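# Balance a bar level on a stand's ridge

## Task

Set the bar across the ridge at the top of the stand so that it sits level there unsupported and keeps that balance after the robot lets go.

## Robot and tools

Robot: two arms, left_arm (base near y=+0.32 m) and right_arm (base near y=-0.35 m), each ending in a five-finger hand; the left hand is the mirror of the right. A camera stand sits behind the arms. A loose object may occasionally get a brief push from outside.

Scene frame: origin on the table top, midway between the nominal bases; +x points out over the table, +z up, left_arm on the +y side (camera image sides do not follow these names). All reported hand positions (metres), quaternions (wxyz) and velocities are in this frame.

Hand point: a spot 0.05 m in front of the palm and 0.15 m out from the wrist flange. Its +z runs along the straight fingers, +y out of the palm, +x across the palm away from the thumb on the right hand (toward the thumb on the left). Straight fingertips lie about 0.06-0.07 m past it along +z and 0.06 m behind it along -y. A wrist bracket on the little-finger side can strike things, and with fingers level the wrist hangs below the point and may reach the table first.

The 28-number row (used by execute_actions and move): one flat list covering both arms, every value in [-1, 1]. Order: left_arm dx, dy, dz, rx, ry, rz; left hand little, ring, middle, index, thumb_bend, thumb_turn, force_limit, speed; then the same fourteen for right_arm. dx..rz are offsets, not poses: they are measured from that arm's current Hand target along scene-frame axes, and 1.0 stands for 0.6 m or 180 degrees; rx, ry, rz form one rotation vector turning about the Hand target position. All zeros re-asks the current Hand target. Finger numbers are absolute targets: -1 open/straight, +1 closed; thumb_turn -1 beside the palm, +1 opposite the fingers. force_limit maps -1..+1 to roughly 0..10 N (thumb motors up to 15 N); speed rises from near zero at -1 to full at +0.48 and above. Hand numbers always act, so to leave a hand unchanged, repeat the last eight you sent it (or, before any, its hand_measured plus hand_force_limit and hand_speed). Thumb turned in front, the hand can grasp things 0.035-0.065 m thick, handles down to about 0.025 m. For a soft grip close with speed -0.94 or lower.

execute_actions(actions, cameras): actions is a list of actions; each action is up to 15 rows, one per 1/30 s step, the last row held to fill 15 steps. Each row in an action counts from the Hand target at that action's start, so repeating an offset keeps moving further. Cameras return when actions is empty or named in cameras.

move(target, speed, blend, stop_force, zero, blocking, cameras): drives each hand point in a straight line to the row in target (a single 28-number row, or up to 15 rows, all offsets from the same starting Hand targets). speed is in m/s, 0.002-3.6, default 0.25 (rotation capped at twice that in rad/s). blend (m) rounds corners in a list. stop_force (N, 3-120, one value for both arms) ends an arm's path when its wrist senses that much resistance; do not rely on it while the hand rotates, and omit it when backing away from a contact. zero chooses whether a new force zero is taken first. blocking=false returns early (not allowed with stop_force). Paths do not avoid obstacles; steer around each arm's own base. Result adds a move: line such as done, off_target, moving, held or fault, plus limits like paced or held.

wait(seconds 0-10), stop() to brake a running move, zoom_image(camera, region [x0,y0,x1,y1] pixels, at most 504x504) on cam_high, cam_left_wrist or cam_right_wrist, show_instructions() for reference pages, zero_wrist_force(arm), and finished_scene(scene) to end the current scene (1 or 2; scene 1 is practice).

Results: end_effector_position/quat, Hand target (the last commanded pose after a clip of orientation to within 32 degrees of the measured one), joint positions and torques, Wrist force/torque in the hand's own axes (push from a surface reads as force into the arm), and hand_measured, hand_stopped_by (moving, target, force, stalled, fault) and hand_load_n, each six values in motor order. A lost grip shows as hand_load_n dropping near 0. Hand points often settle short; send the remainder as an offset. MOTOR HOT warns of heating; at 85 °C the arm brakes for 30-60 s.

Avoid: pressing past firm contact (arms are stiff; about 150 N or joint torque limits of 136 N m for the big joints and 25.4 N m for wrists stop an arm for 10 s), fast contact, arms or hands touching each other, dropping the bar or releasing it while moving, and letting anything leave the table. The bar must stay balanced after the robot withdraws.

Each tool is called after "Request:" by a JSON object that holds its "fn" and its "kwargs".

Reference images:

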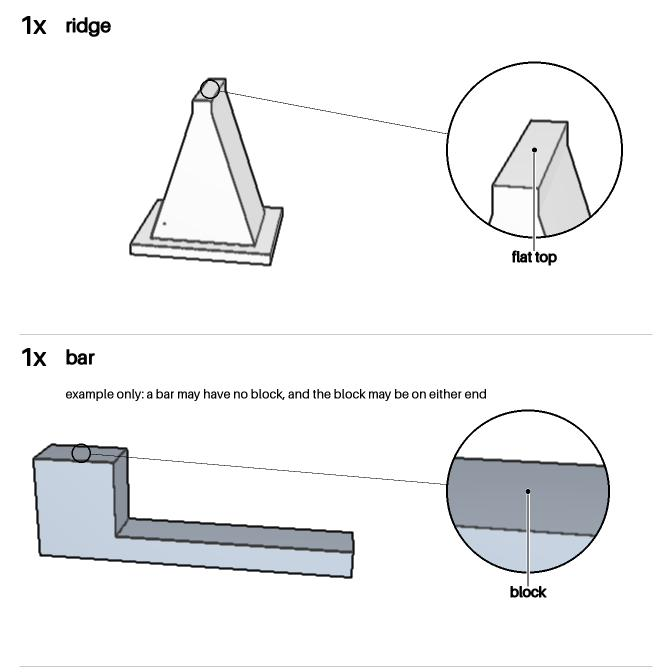

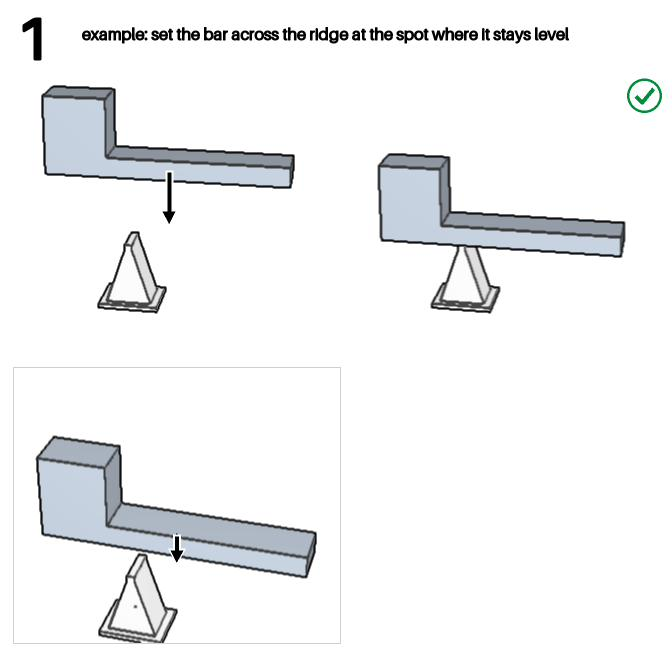

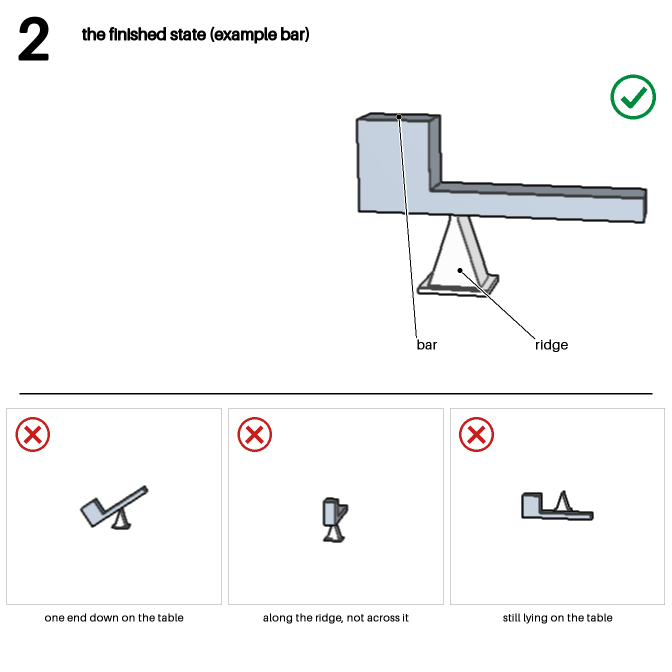

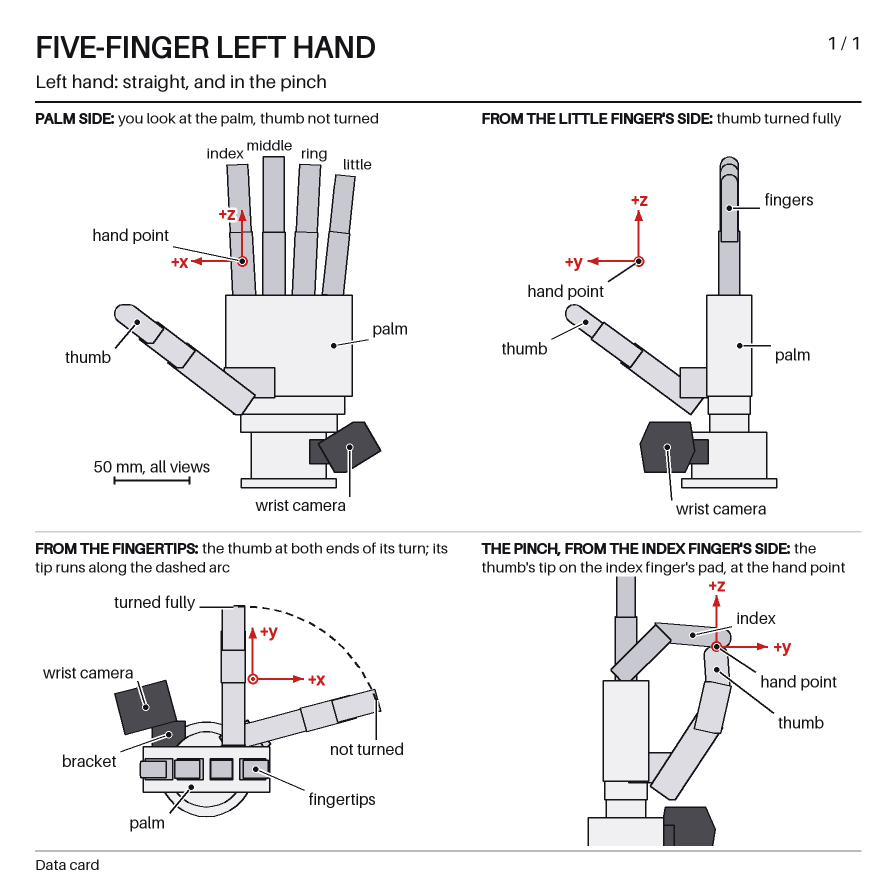

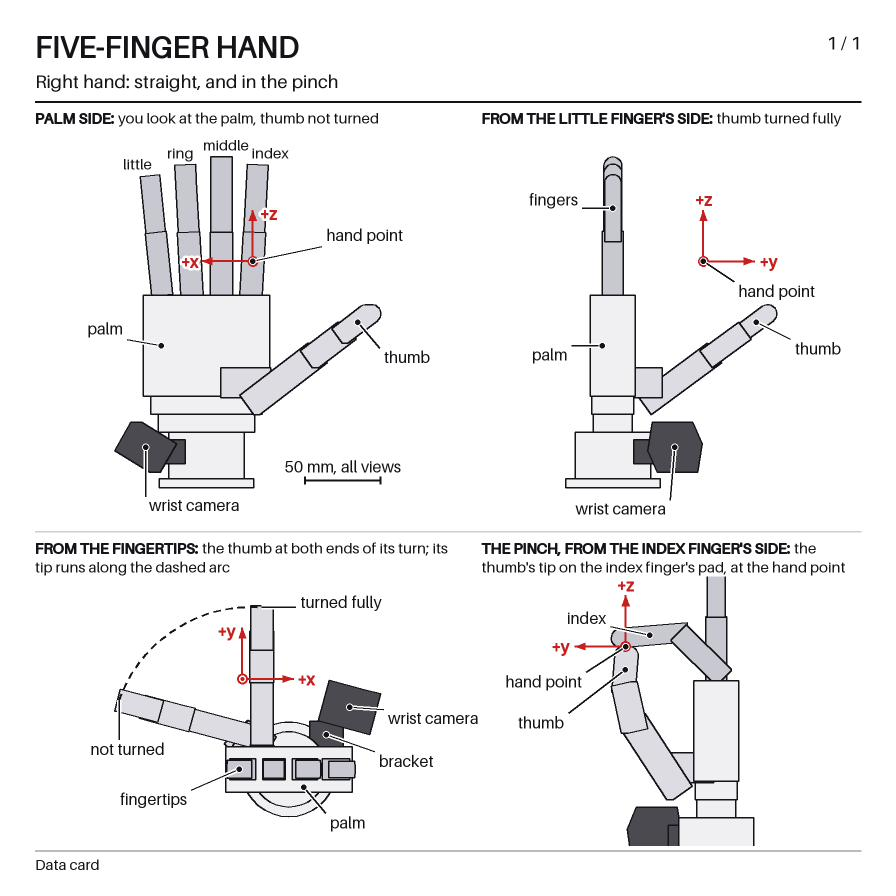

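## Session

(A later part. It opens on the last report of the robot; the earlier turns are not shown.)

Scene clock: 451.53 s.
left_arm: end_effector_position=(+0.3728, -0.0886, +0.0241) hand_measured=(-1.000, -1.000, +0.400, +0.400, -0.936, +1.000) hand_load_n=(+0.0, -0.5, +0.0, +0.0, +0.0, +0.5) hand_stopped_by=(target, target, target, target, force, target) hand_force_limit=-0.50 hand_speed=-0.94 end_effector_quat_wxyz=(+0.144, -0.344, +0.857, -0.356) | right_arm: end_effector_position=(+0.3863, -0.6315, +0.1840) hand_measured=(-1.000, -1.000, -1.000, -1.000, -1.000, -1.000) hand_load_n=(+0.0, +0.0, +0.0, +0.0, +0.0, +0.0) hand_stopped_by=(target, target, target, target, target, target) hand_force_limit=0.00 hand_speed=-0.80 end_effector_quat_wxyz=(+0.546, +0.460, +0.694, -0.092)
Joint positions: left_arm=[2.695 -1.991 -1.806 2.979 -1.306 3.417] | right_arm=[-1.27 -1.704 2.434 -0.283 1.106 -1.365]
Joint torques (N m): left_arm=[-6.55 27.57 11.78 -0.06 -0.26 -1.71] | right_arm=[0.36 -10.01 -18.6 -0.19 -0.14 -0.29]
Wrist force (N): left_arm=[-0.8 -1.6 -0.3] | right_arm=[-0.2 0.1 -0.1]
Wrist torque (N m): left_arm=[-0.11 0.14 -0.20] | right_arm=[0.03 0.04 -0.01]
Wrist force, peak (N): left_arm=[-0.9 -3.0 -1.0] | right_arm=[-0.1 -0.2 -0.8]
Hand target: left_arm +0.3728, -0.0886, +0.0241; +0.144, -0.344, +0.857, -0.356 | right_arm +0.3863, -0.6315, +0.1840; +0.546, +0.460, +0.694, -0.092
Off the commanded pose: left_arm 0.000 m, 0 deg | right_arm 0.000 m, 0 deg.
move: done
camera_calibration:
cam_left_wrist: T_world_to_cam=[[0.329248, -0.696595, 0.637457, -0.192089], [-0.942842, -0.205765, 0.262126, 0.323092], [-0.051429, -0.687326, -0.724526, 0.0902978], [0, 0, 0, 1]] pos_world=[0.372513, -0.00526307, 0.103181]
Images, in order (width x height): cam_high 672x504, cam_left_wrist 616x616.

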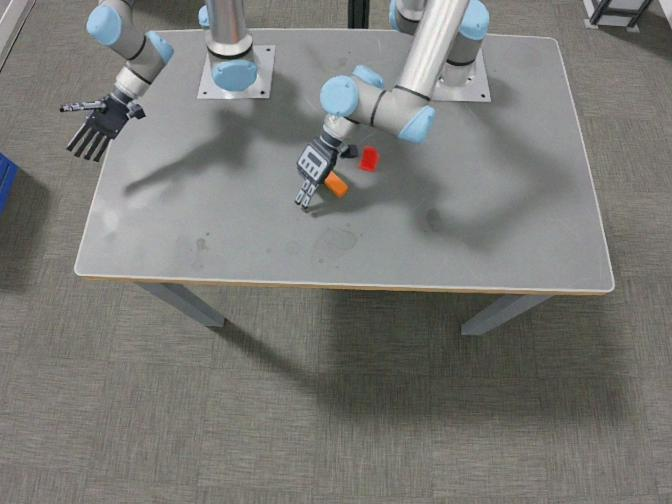

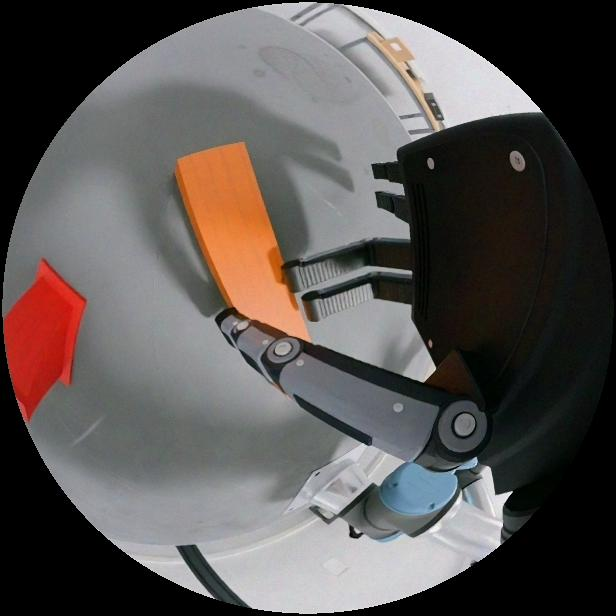

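Request:
{"fn": "move", "kwargs": {"target": [[0,0,0.004,-0.02,-0.0193,0,-1,-1,0.1,0.1,-1,1,-0.5,-0.5,0,0,0,0,0,0,-1,-1,-1,-1,-1,-1,0,-0.8],[0,0,0.004,-0.02,-0.0193,0,-1,-1,0.1,0.1,-0.5,1,-0.4,-0.9,0,0,0,0,0,0,-1,-1,-1,-1,-1,-1,0,-0.8]], "cameras": ["cam_high","cam_left_wrist"]}}

Request:
{"fn": "zoom_image", "kwargs": {"camera": "cam_left_wrist", "region": [160, 160, 440, 380]}}

Scene clock: 484.57 s.
left_arm: end_effector_position=(+0.3728, -0.0886, +0.0265) hand_measured=(-1.000, -1.000, +0.100, +0.100, -0.696, +1.000) hand_load_n=(+0.0, +0.0, +2.0, +0.0, +4.5, +0.5) hand_stopped_by=(target, target, target, target, force, target) hand_force_limit=-0.40 hand_speed=-0.90 end_effector_quat_wxyz=(+0.159, -0.338, +0.840, -0.393) | right_arm: end_effector_position=(+0.3863, -0.6315, +0.1840) hand_measured=(-1.000, -1.000, -1.000, -1.000, -1.000, -1.000) hand_load_n=(+0.0, +0.0, +0.0, +0.0, +0.0, +0.0) hand_stopped_by=(target, target, target, target, target, target) hand_force_limit=0.00 hand_speed=-0.80 end_effector_quat_wxyz=(+0.546, +0.460, +0.694, -0.092)
Joint positions: left_arm=[2.712 -1.949 -1.885 3.1 -1.271 3.405] | right_arm=[-1.27 -1.704 2.434 -0.283 1.106 -1.365]
Joint torques (N m): left_arm=[-10.4 21.98 11.82 0.32 -0.85 2.43] | right_arm=[0.78 -8.76 -20.25 -0.07 -0.3 -0.19]
Wrist force (N): left_arm=[-0.7 -3.1 -2.4] | right_arm=[0.2 -0.3 -0.2]
Wrist torque (N m): left_arm=[-0.12 0.10 0.08] | right_arm=[-0.03 -0.02 0.00]
Wrist force, peak (N): left_arm=[-0.8 -8.7 -2.9] | right_arm=[0.2 -0.9 -0.5]
Hand target: left_arm +0.3728, -0.0886, +0.0265; +0.159, -0.338, +0.840, -0.393 | right_arm +0.3863, -0.6315, +0.1840; +0.546, +0.460, +0.694, -0.092
Off the commanded pose: left_arm 0.000 m, 0 deg | right_arm 0.000 m, 0 deg.
move: done
camera_calibration:
cam_left_wrist: T_world_to_cam=[[0.288741, -0.654583, 0.698677, -0.176438], [-0.957367, -0.19071, 0.216975, 0.330467], [-0.00878295, -0.73154, -0.681742, 0.0710446], [0, 0, 0, 1]] pos_world=[0.367947, -0.000498099, 0.100005]
Images, in order (width x height): cam_high 672x504, cam_left_wrist 616x616.

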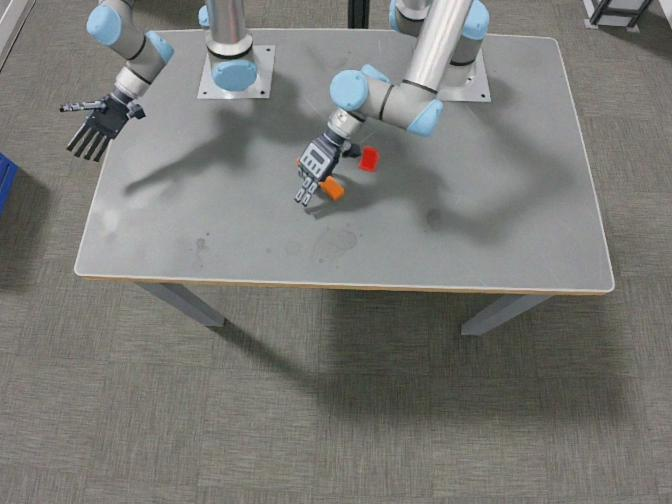

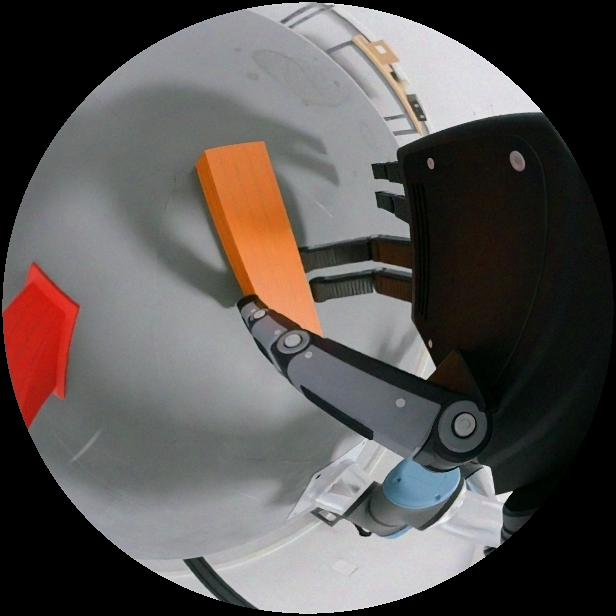

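Scaled by 1.800 from the camera's 616x616 image, which has a finer 880x880 frame.

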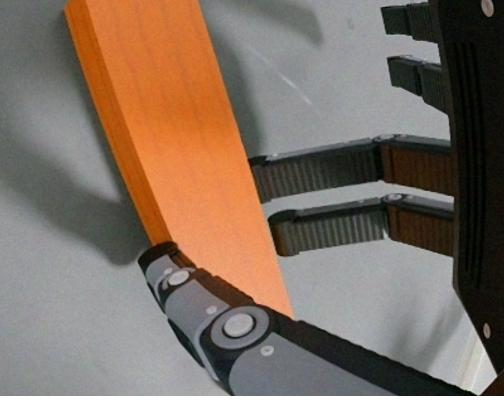

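Request:
{"fn": "move", "kwargs": {"target": [0,0,0,0,0,0,-1,-1,0.1,0.4,-0.5,1,-0.6,-0.94,0,0,0,0,0,0,-1,-1,-1,-1,-1,-1,0,-0.8], "cameras": ["cam_left_wrist"]}}

Request:
{"fn": "zoom_image", "kwargs": {"camera": "cam_left_wrist", "region": [160, 160, 440, 380]}}

Scene clock: 492.63 s.
left_arm: end_effector_position=(+0.3728, -0.0886, +0.0265) hand_measured=(-1.000, -1.000, +0.100, +0.150, -0.696, +1.000) hand_load_n=(+0.0, +0.0, +1.5, +3.0, +5.5, +0.0) hand_stopped_by=(target, target, target, force, force, target) hand_force_limit=-0.60 hand_speed=-0.94 end_effector_quat_wxyz=(+0.159, -0.338, +0.840, -0.393) | right_arm: end_effector_position=(+0.3863, -0.6315, +0.1840) hand_measured=(-1.000, -1.000, -1.000, -1.000, -1.000, -1.000) hand_load_n=(+0.0, +0.0, +0.0, +0.5, +0.0, +0.0) hand_stopped_by=(target, target, target, target, target, target) hand_force_limit=0.00 hand_speed=-0.80 end_effector_quat_wxyz=(+0.546, +0.460, +0.694, -0.092)
Joint positions: left_arm=[2.712 -1.949 -1.885 3.1 -1.271 3.405] | right_arm=[-1.27 -1.704 2.434 -0.283 1.106 -1.365]
Joint torques (N m): left_arm=[-9.21 22.13 11.24 0.3 -0.51 2.36] | right_arm=[0.28 -9.79 -19.97 -0.15 -0.2 -0.39]
Wrist force (N): left_arm=[-0.8 -2.4 -0.7] | right_arm=[0.0 -0.3 -0.3]
Wrist torque (N m): left_arm=[-0.09 0.11 0.04] | right_arm=[-0.02 0.01 -0.01]
Wrist force, peak (N): left_arm=[-0.9 -3.3 -2.6] | right_arm=[0.1 -0.7 -0.6]
Hand target: left_arm +0.3728, -0.0886, +0.0265; +0.159, -0.338, +0.840, -0.393 | right_arm +0.3863, -0.6315, +0.1840; +0.546, +0.460, +0.694, -0.092
Off the commanded pose: left_arm 0.000 m, 0 deg | right_arm 0.000 m, 0 deg.
move: done
camera_calibration:
cam_left_wrist: T_world_to_cam=[[0.288741, -0.654583, 0.698677, -0.176438], [-0.957367, -0.19071, 0.216975, 0.330467], [-0.00878295, -0.73154, -0.681742, 0.0710446], [0, 0, 0, 1]] pos_world=[0.367947, -0.000498099, 0.100005]
Images, in order (width x height): cam_left_wrist 616x616.

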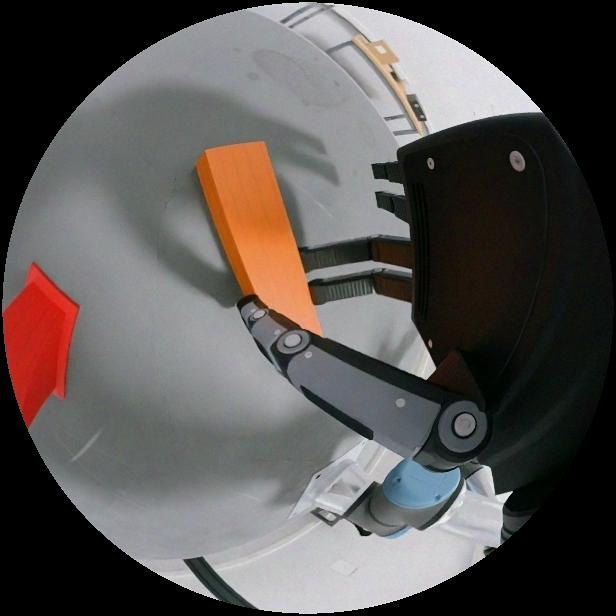

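Scaled by 1.800 from the camera's 616x616 image, which has a finer 880x880 frame.

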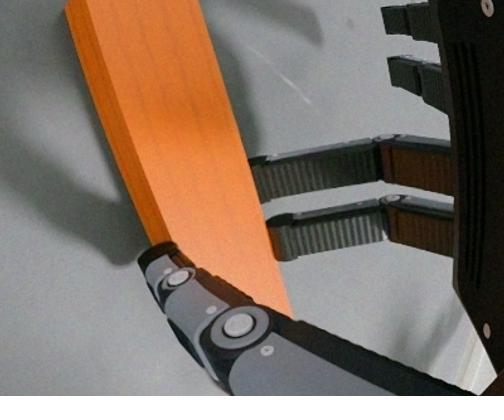

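Request:
{"fn": "move", "kwargs": {"target": [0,0,0.05,0,0,0,-1,-1,0.1,0.4,-0.5,1,-0.6,-0.94,0,0,0,0,0,0,-1,-1,-1,-1,-1,-1,0,-0.8], "speed": 0.05, "cameras": ["cam_high","cam_left_wrist"]}}

Request:
{"fn": "zoom_image", "kwargs": {"camera": "cam_high", "region": [260, 100, 400, 220]}}

Scene clock: 504.93 s.
left_arm: end_effector_position=(+0.3729, -0.0886, +0.0567) hand_measured=(-1.000, -1.000, +0.100, +0.150, -0.696, +1.000) hand_load_n=(+0.0, +0.0, +2.0, +2.5, +5.0, -0.5) hand_stopped_by=(target, target, target, force, force, target) hand_force_limit=-0.60 hand_speed=-0.94 end_effector_quat_wxyz=(+0.159, -0.338, +0.840, -0.393) end_effector_velocity=(+0.000, +0.000, -0.002) end_effector_angular_velocity=(+0.000, +0.001, -0.001) | right_arm: end_effector_position=(+0.3863, -0.6315, +0.1840) hand_measured=(-1.000, -1.000, -1.000, -1.000, -1.000, -1.000) hand_load_n=(+0.0, +0.0, +0.0, +0.0, +0.0, +0.0) hand_stopped_by=(target, target, target, target, target, target) hand_force_limit=0.00 hand_speed=-0.80 end_effector_quat_wxyz=(+0.546, +0.460, +0.694, -0.092)
Joint positions: left_arm=[2.712 -1.904 -1.855 3.025 -1.271 3.405] | right_arm=[-1.27 -1.704 2.434 -0.283 1.106 -1.365]
Joint velocities: left_arm=[0 -0.003 -0.002 0.005 0 0.001] | right_arm=[within noise]
Joint torques (N m): left_arm=[-8.5 21.89 9.56 1.38 -0.31 0.44] | right_arm=[-0.26 -9.97 -20.48 -0.21 -0.13 -0.49]
Wrist force (N): left_arm=[-0.9 -0.8 -0.2] | right_arm=[0.1 -0.1 -0.1]
Wrist torque (N m): left_arm=[0.00 0.15 0.01] | right_arm=[0.01 -0.02 0.00]
Wrist force, peak (N): left_arm=[-0.9 -2.7 -0.8] | right_arm=[-0.1 -0.7 0.0]
Hand target: left_arm +0.3728, -0.0886, +0.0565; +0.159, -0.338, +0.840, -0.393 | right_arm +0.3863, -0.6315, +0.1840; +0.546, +0.460, +0.694, -0.092
Off the commanded pose: left_arm 0.000 m, 0 deg | right_arm 0.000 m, 0 deg.
move: done
camera_calibration:
cam_left_wrist: T_world_to_cam=[[0.288585, -0.654593, 0.698732, -0.197418], [-0.957415, -0.190674, 0.216795, 0.323977], [-0.00868282, -0.731541, -0.681743, 0.0915284], [0, 0, 0, 1]] pos_world=[0.367947, -0.000498148, 0.130105]
Images, in order (width x height): cam_high 672x504, cam_left_wrist 616x616.

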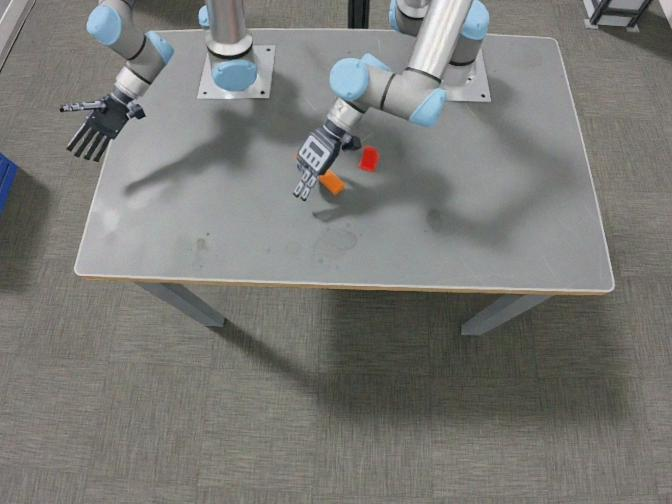

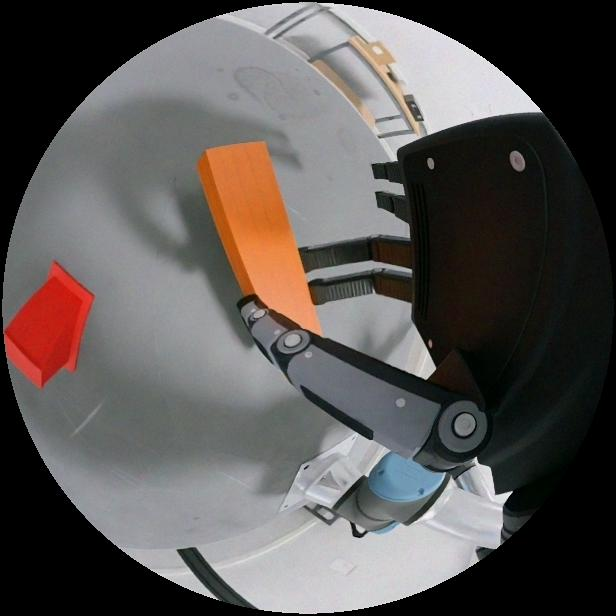

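Scaled by 3.600 from the camera's 672x504 image, which has a finer 960x720 frame.

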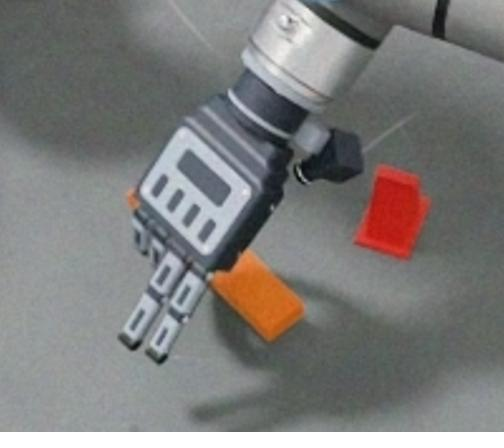

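Request:
{"fn": "move", "kwargs": {"target": [[0,0,0.17,0,0,0,-1,-1,0.1,0.4,-0.5,1,-0.6,-0.94,0,0,0,0,0,0,-1,-1,-1,-1,-1,-1,0,-0.8],[-0.123,0.216,0.17,0,0,-0.347,-1,-1,0.1,0.4,-0.5,1,-0.6,-0.94,0,0,0,0,0,0,-1,-1,-1,-1,-1,-1,0,-0.8]], "speed": 0.15, "blend": 0.03, "cameras": ["cam_high","cam_left_wrist"]}}

Request:
{"fn": "zoom_image", "kwargs": {"camera": "cam_high", "region": [300, 60, 440, 200]}}

Scene clock: 535.37 s.
left_arm: end_effector_position=(+0.2990, +0.0410, +0.1585) hand_measured=(-1.000, -1.000, +0.100, +0.150, -0.696, +1.000) hand_load_n=(+0.0, +0.0, +2.0, +3.0, +5.0, -0.5) hand_stopped_by=(target, target, target, force, force, target) hand_force_limit=-0.60 hand_speed=-0.94 end_effector_quat_wxyz=(-0.068, +0.147, +0.894, -0.419) | right_arm: end_effector_position=(+0.3863, -0.6315, +0.1840) hand_measured=(-1.000, -1.000, -1.000, -1.000, -1.000, -1.000) hand_load_n=(+0.0, +0.0, +0.0, +0.0, +0.0, +0.0) hand_stopped_by=(target, target, target, target, target, target) hand_force_limit=0.00 hand_speed=-0.80 end_effector_quat_wxyz=(+0.546, +0.460, +0.694, -0.092)
Joint positions: left_arm=[3.093 -1.98 -1.758 1.832 -0.745 5.158] | right_arm=[-1.27 -1.704 2.434 -0.283 1.106 -1.365]
Joint torques (N m): left_arm=[-8.82 38.32 19.83 -3.18 1.95 1.62] | right_arm=[-0.68 -9.54 -19.97 -0.39 -0.27 -0.53]
Wrist force (N): left_arm=[-1.0 -0.8 0.1] | right_arm=[-0.1 -0.3 -0.4]
Wrist torque (N m): left_arm=[-0.01 0.16 0.00] | right_arm=[-0.02 0.03 -0.01]
Wrist force, peak (N): left_arm=[-1.1 -1.5 0.0] | right_arm=[0.3 -0.6 -0.5]
Hand target: left_arm +0.2990, +0.0410, +0.1585; -0.068, +0.147, +0.894, -0.419 | right_arm +0.3863, -0.6315, +0.1840; +0.546, +0.460, +0.694, -0.092
Off the commanded pose: left_arm 0.000 m, 0 deg | right_arm 0.000 m, 0 deg.
move: done
camera_calibration:
cam_left_wrist: T_world_to_cam=[[-0.446589, -0.558874, 0.698726, 0.0535077], [-0.611944, 0.760503, 0.217164, 0.11354], [-0.65275, -0.330599, -0.681632, 0.431242], [0, 0, 0, 1]] pos_world=[0.374869, 0.0861251, 0.231905]
Images, in order (width x height): cam_high 672x504, cam_left_wrist 616x616.

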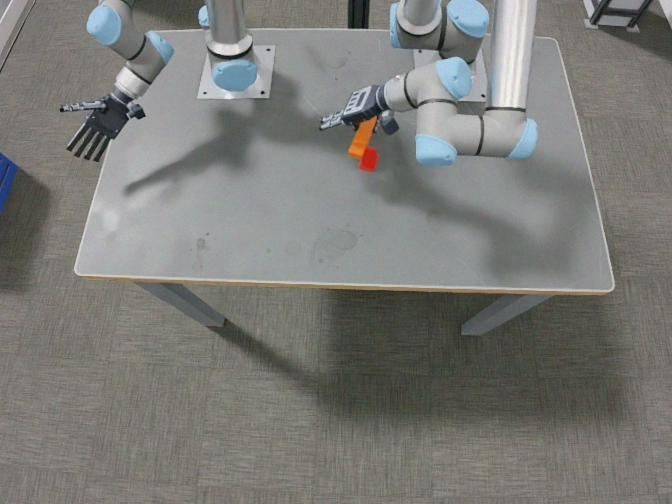

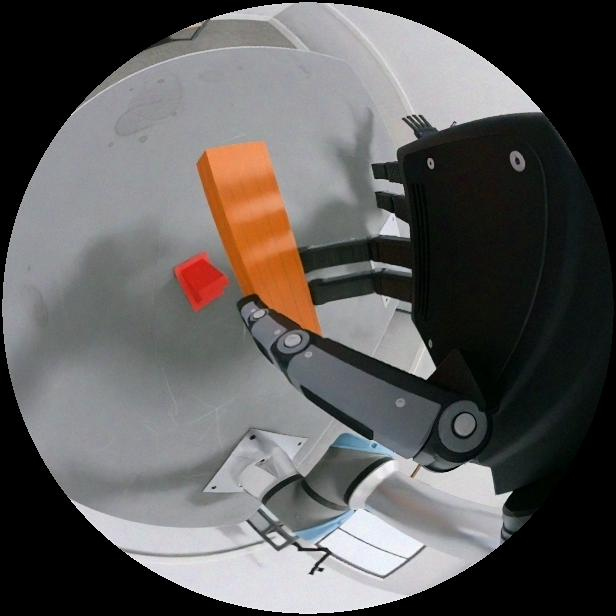

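Scaled by 3.600 from the camera's 672x504 image, which has a finer 960x720 frame.

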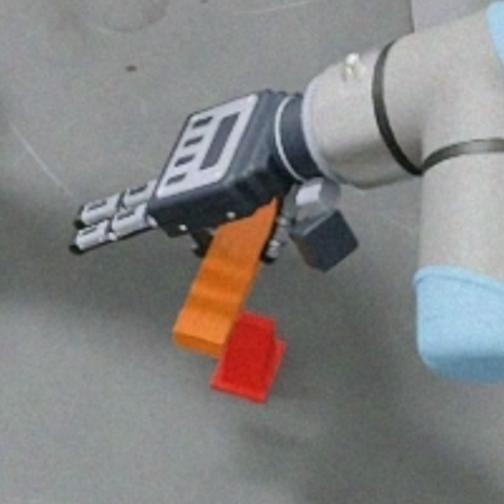

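Request:
{"fn": "zoom_image", "kwargs": {"camera": "cam_left_wrist", "region": [160, 130, 340, 330]}}

Scaled by 2.520 from the camera's 616x616 image, which has a finer 880x880 frame.

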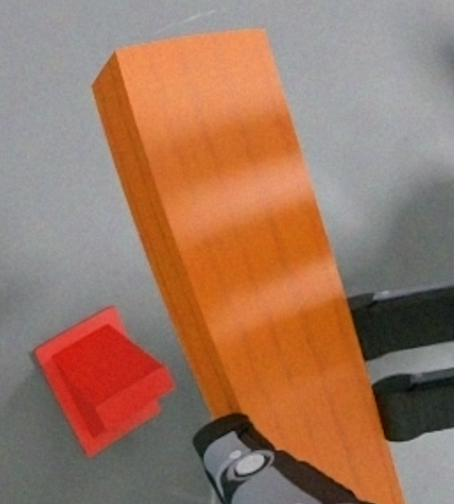

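Request:
{"fn": "move", "kwargs": {"target": [0.0067,0.025,-0.0725,0,0,0,-1,-1,0.1,0.4,-0.5,1,-0.6,-0.94,0,0,0,0,0,0,-1,-1,-1,-1,-1,-1,0,-0.8], "speed": 0.06, "stop_force": 4, "cameras": ["cam_high","cam_left_wrist"]}}

Request:
{"fn": "zoom_image", "kwargs": {"camera": "cam_high", "region": [320, 110, 400, 190]}}

Request:
{"fn": "zoom_image", "kwargs": {"camera": "cam_left_wrist", "region": [160, 130, 340, 330]}}

Scene clock: 608.87 s.
left_arm: end_effector_position=(+0.3030, +0.0560, +0.1150) hand_measured=(-1.000, -1.000, +0.100, +0.150, -0.696, +1.000) hand_load_n=(+0.0, +0.0, +2.0, +3.0, +5.0, -0.5) hand_stopped_by=(target, target, target, force, force, target) hand_force_limit=-0.60 hand_speed=-0.94 end_effector_quat_wxyz=(-0.068, +0.147, +0.894, -0.419) | right_arm: end_effector_position=(+0.3863, -0.6315, +0.1840) hand_measured=(-1.000, -1.000, -1.000, -1.000, -1.000, -1.000) hand_load_n=(+0.0, +0.0, +0.0, +0.0, +0.0, +0.0) hand_stopped_by=(target, target, target, target, target, target) hand_force_limit=0.00 hand_speed=-0.80 end_effector_quat_wxyz=(+0.546, +0.460, +0.694, -0.092)
Joint positions: left_arm=[3.131 -2.044 -1.808 1.907 -0.758 5.21] | right_arm=[-1.27 -1.704 2.434 -0.283 1.106 -1.365]
Joint torques (N m): left_arm=[-10.26 39.24 19.51 -4.51 2.59 -2.43] | right_arm=[0.08 -9.71 -19.84 -0.23 -0.27 -0.65]
Wrist force (N): left_arm=[-1.3 -1.1 0.1] | right_arm=[-0.3 0.0 -0.5]
Wrist torque (N m): left_arm=[-0.08 0.23 -0.10] | right_arm=[0.03 0.05 -0.01]
Wrist force, peak (N): left_arm=[-0.9 -1.9 -0.2] | right_arm=[-0.4 -0.3 -0.5]
Hand target: left_arm +0.3030, +0.0560, +0.1150; -0.068, +0.147, +0.894, -0.419 | right_arm +0.3863, -0.6315, +0.1840; +0.546, +0.460, +0.694, -0.092
Off the commanded pose: left_arm 0.000 m, 0 deg | right_arm 0.000 m, 0 deg.
move: done
camera_calibration:
cam_left_wrist: T_world_to_cam=[[-0.446945, -0.558689, 0.698647, 0.0941328], [-0.611746, 0.760717, 0.216972, 0.113944], [-0.652692, -0.33042, -0.681774, 0.409216], [0, 0, 0, 1]] pos_world=[0.378869, 0.101125, 0.188505]
Images, in order (width x height): cam_high 672x504, cam_left_wrist 616x616.

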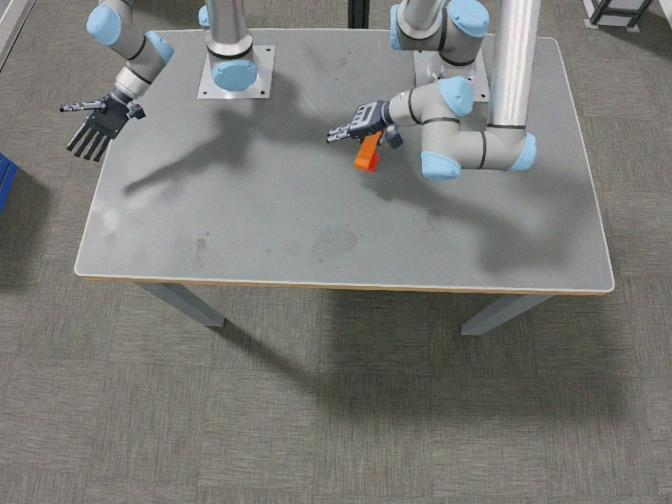

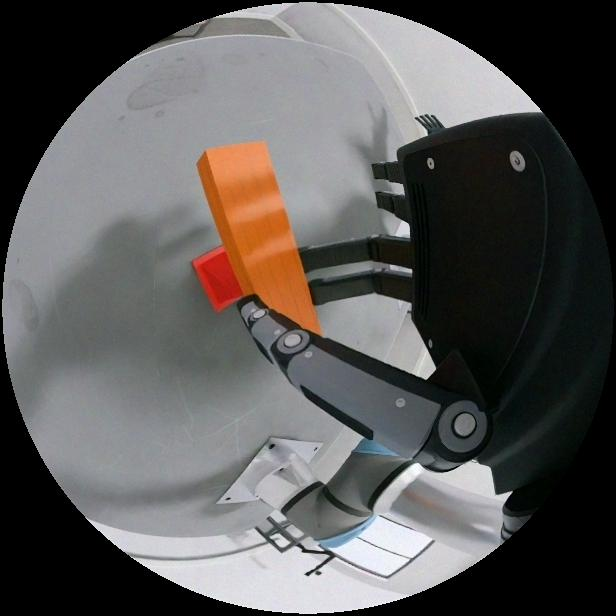

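Scaled by 6.300 from the camera's 672x504 image, which has a finer 960x720 frame.

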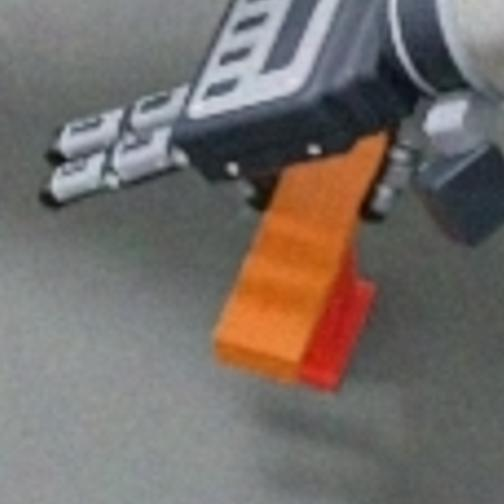

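Scaled by 2.520 from the camera's 616x616 image, which has a finer 880x880 frame.

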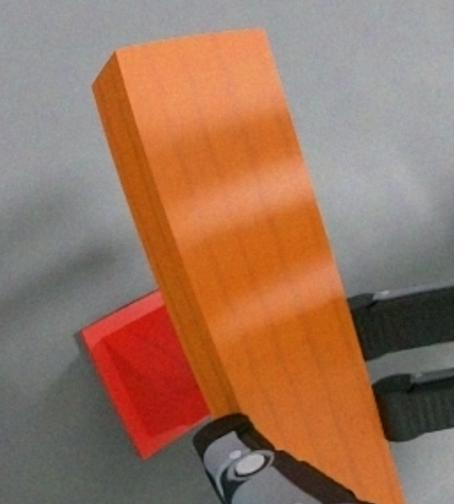

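Request:
{"fn": "move", "kwargs": {"target": [[-0.0042,0.005,-0.02,0,0,0,-1,-1,0.1,0.4,-0.5,1,-0.6,-0.94,0,0,0,0,0,0,-1,-1,-1,-1,-1,-1,0,-0.8]], "speed": 0.03, "stop_force": 4, "cameras": ["cam_high","cam_left_wrist"]}}

Request:
{"fn": "zoom_image", "kwargs": {"camera": "cam_high", "region": [330, 120, 390, 180]}}

Request:
{"fn": "zoom_image", "kwargs": {"camera": "cam_left_wrist", "region": [180, 130, 340, 330]}}

Scene clock: 695.80 s.
left_arm: end_effector_position=(+0.3005, +0.0590, +0.1030) hand_measured=(-1.000, -1.000, +0.100, +0.150, -0.696, +1.000) hand_load_n=(+0.0, +0.0, +2.0, +2.5, +5.0, -0.5) hand_stopped_by=(target, target, target, force, force, target) hand_force_limit=-0.60 hand_speed=-0.94 end_effector_quat_wxyz=(-0.068, +0.147, +0.894, -0.419) | right_arm: end_effector_position=(+0.3863, -0.6315, +0.1840) hand_measured=(-1.000, -1.000, -1.000, -1.000, -1.000, -1.000) hand_load_n=(+0.0, +0.0, +0.0, +0.0, +0.0, +0.0) hand_stopped_by=(target, target, target, target, target, target) hand_force_limit=0.00 hand_speed=-0.80 end_effector_quat_wxyz=(+0.546, +0.460, +0.694, -0.092)
Joint positions: left_arm=[3.138 -2.058 -1.828 1.934 -0.761 5.22] | right_arm=[-1.27 -1.704 2.434 -0.283 1.106 -1.365]
Joint torques (N m): left_arm=[-8.76 39.38 18.49 -4.64 2.37 -2.3] | right_arm=[-0.07 -8.87 -21.3 -0.09 -0.04 -0.62]
Wrist force (N): left_arm=[-1.0 -0.7 0.0] | right_arm=[-0.3 -0.2 -0.3]
Wrist torque (N m): left_arm=[0.00 0.17 -0.22] | right_arm=[-0.01 0.05 -0.02]
Wrist force, peak (N): left_arm=[-1.1 -1.6 -0.3] | right_arm=[-0.1 -0.3 -0.8]
Hand target: left_arm +0.3005, +0.0590, +0.1030; -0.068, +0.147, +0.894, -0.419 | right_arm +0.3863, -0.6315, +0.1840; +0.546, +0.460, +0.694, -0.092
Off the commanded pose: left_arm 0.000 m, 0 deg | right_arm 0.000 m, 0 deg.
move: done
camera_calibration:
cam_left_wrist: T_world_to_cam=[[-0.446945, -0.558689, 0.698647, 0.103075], [-0.611746, 0.760717, 0.216972, 0.112736], [-0.652692, -0.33042, -0.681774, 0.400394], [0, 0, 0, 1]] pos_world=[0.376369, 0.104125, 0.176505]
Images, in order (width x height): cam_high 672x504, cam_left_wrist 616x616.

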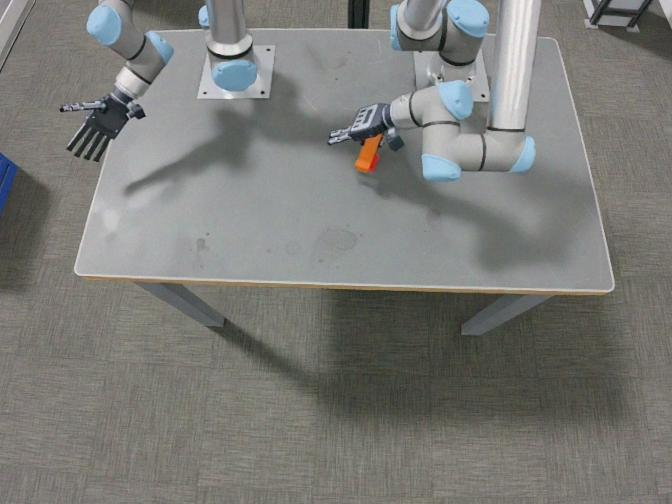

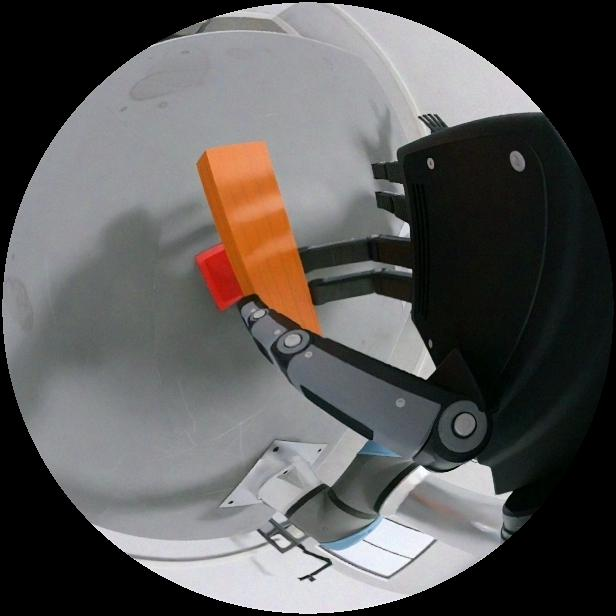

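Scaled by 8.400 from the camera's 672x504 image, which has a finer 960x720 frame.

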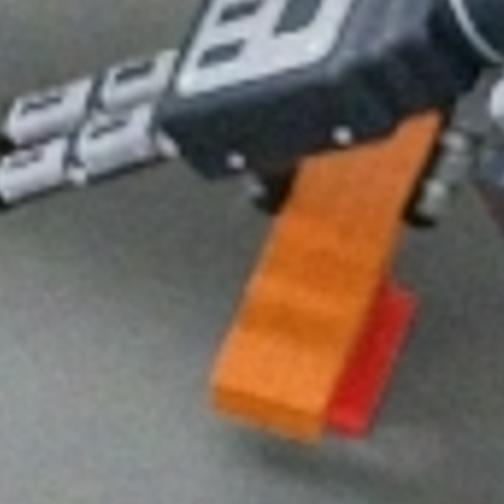

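Scaled by 2.520 from the camera's 616x616 image, which has a finer 880x880 frame.

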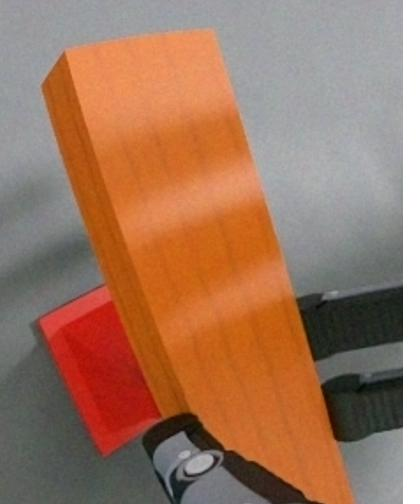

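Request:
{"fn": "move", "kwargs": {"target": [[-0.0033,0.001,-0.026,0,0,0,-1,-1,0.1,0.4,-0.5,1,-0.6,-0.94,0,0,0,0,0,0,-1,-1,-1,-1,-1,-1,0,-0.8]], "speed": 0.012, "stop_force": 3, "cameras": ["cam_high","cam_left_wrist"]}}

Request:
{"fn": "zoom_image", "kwargs": {"camera": "cam_high", "region": [330, 120, 390, 180]}}

Request:
{"fn": "zoom_image", "kwargs": {"camera": "cam_left_wrist", "region": [180, 130, 340, 330]}}

Scene clock: 723.80 s.
left_arm: end_effector_position=(+0.2986, +0.0596, +0.0878) hand_measured=(-1.000, -1.000, +0.100, +0.150, -0.696, +1.000) hand_load_n=(+0.0, +0.0, +2.5, +2.5, +5.0, +0.0) hand_stopped_by=(target, target, target, force, force, target) hand_force_limit=-0.60 hand_speed=-0.94 end_effector_quat_wxyz=(-0.068, +0.147, +0.894, -0.419) | right_arm: end_effector_position=(+0.3863, -0.6315, +0.1840) hand_measured=(-1.000, -1.000, -1.000, -1.000, -1.000, -1.000) hand_load_n=(+0.0, +0.0, +0.0, +0.5, +0.0, -0.5) hand_stopped_by=(target, target, target, target, target, target) hand_force_limit=0.00 hand_speed=-0.80 end_effector_quat_wxyz=(+0.546, +0.460, +0.694, -0.092)
Joint positions: left_arm=[3.14 -2.08 -1.845 1.971 -0.761 5.223] | right_arm=[-1.27 -1.704 2.434 -0.283 1.106 -1.365]
Joint torques (N m): left_arm=[-0.09 39.38 18.54 -4.61 0.21 0.22] | right_arm=[0.92 -10.45 -20.17 -0.17 0.06 -0.51]
Wrist force (N): left_arm=[-1.1 -1.2 -0.1] | right_arm=[-0.1 -0.2 -0.1]
Wrist torque (N m): left_arm=[-0.03 0.19 -0.23] | right_arm=[-0.04 0.01 -0.01]
Wrist force, peak (N): left_arm=[-0.5 -5.8 -5.0] | right_arm=[-0.2 -0.5 -0.6]
Hand target: left_arm +0.2986, +0.0596, +0.0878; -0.068, +0.147, +0.894, -0.419 | right_arm +0.3863, -0.6315, +0.1840; +0.546, +0.460, +0.694, -0.092
Off the commanded pose: left_arm 0.000 m, 0 deg | right_arm 0.000 m, 0 deg.
move: contact (left_arm)
camera_calibration:
cam_left_wrist: T_world_to_cam=[[-0.446945, -0.558689, 0.698647, 0.113251], [-0.611746, 0.760717, 0.216972, 0.114437], [-0.652692, -0.33042, -0.681774, 0.388921], [0, 0, 0, 1]] pos_world=[0.374469, 0.104725, 0.161205]
Images, in order (width x height): cam_high 672x504, cam_left_wrist 616x616.

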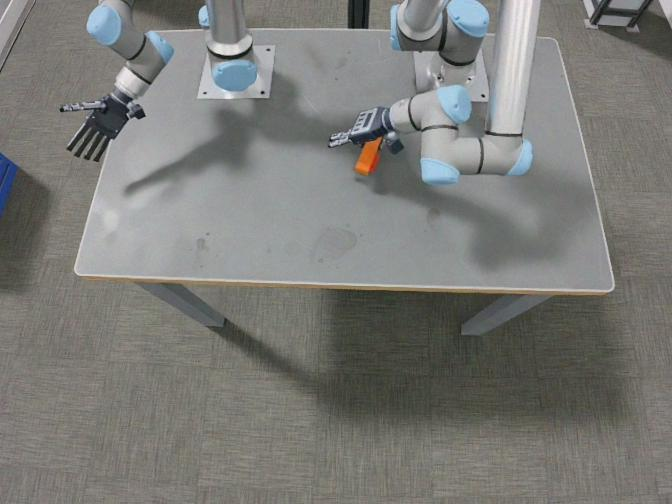

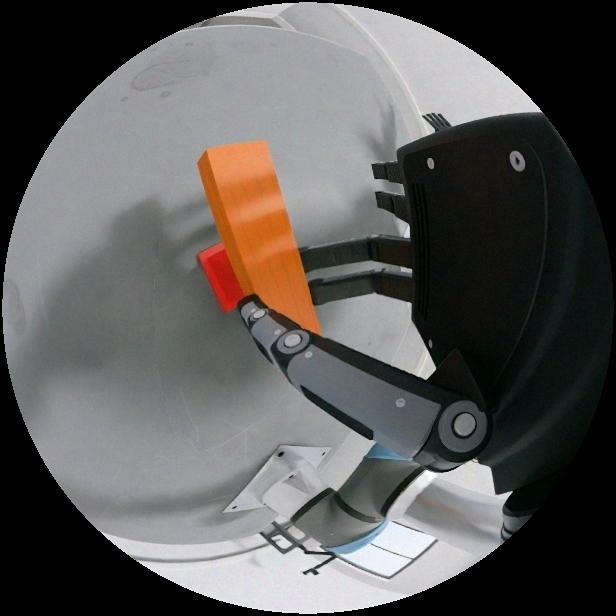

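Scaled by 8.400 from the camera's 672x504 image, which has a finer 960x720 frame.

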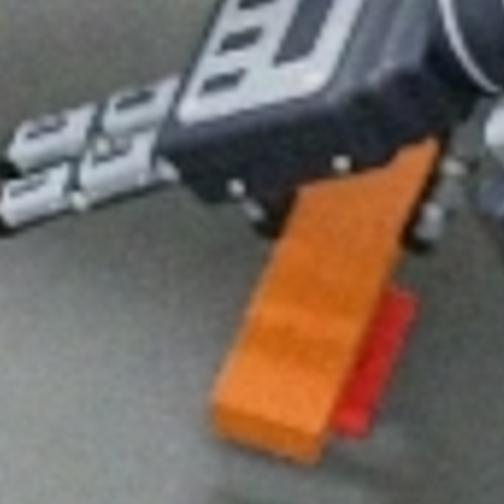

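Scaled by 2.520 from the camera's 616x616 image, which has a finer 880x880 frame.

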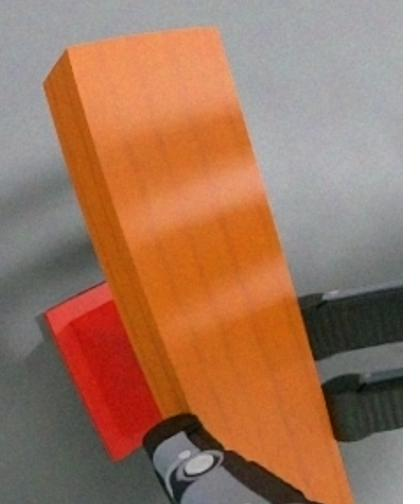

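Request:
{"fn": "move", "kwargs": {"target": [[0,0,0,0,0,0,-1,-1,0.1,0.13,-0.7,1,-0.6,-0.94,0,0,0,0,0,0,-1,-1,-1,-1,-1,-1,0,-0.8]], "cameras": ["cam_left_wrist"]}}

Request:
{"fn": "zoom_image", "kwargs": {"camera": "cam_left_wrist", "region": [180, 130, 340, 330]}}

Scene clock: 756.40 s.
left_arm: end_effector_position=(+0.2986, +0.0596, +0.0878) hand_measured=(-1.000, -1.000, +0.100, +0.130, -0.702, +1.000) hand_load_n=(+0.0, +0.0, +2.5, +0.0, +3.0, +1.0) hand_stopped_by=(target, target, target, target, target, target) hand_force_limit=-0.60 hand_speed=-0.94 end_effector_quat_wxyz=(-0.068, +0.147, +0.894, -0.419) | right_arm: end_effector_position=(+0.3863, -0.6315, +0.1840) hand_measured=(-1.000, -1.000, -1.000, -1.000, -1.000, -1.000) hand_load_n=(+0.0, +0.5, +0.0, +0.0, +0.0, +0.0) hand_stopped_by=(target, target, target, target, target, target) hand_force_limit=0.00 hand_speed=-0.80 end_effector_quat_wxyz=(+0.546, +0.460, +0.694, -0.092)
Joint positions: left_arm=[3.14 -2.08 -1.845 1.971 -0.761 5.223] | right_arm=[-1.27 -1.704 2.434 -0.283 1.106 -1.365]
Joint torques (N m): left_arm=[-6.85 39.27 18.23 -4.38 2.06 -1.64] | right_arm=[0.22 -9.46 -19.78 -0.12 -0.11 -0.8]
Wrist force (N): left_arm=[-1.0 -0.8 0.0] | right_arm=[-0.3 -0.2 0.0]
Wrist torque (N m): left_arm=[0.00 0.15 -0.23] | right_arm=[-0.03 0.04 -0.03]
Wrist force, peak (N): left_arm=[-1.1 -1.5 -0.2] | right_arm=[-0.1 -0.5 -0.5]
Hand target: left_arm +0.2986, +0.0596, +0.0878; -0.068, +0.147, +0.894, -0.419 | right_arm +0.3863, -0.6315, +0.1840; +0.546, +0.460, +0.694, -0.092
Off the commanded pose: left_arm 0.000 m, 0 deg | right_arm 0.000 m, 0 deg.
move: done
camera_calibration:
cam_left_wrist: T_world_to_cam=[[-0.446945, -0.558689, 0.698647, 0.113195], [-0.611746, 0.760717, 0.216972, 0.114513], [-0.652692, -0.33042, -0.681774, 0.388888], [0, 0, 0, 1]] pos_world=[0.374469, 0.104625, 0.161205]
Images, in order (width x height): cam_left_wrist 616x616.

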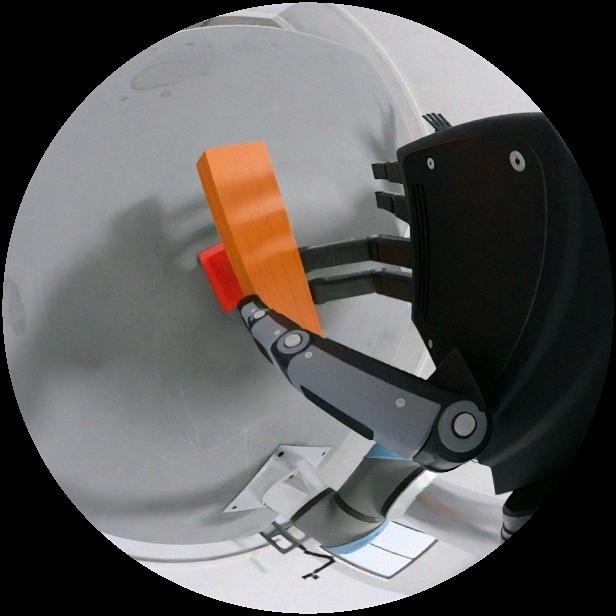

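Scaled by 2.520 from the camera's 616x616 image, which has a finer 880x880 frame.

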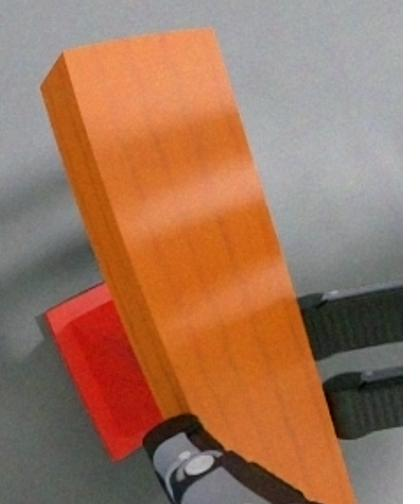

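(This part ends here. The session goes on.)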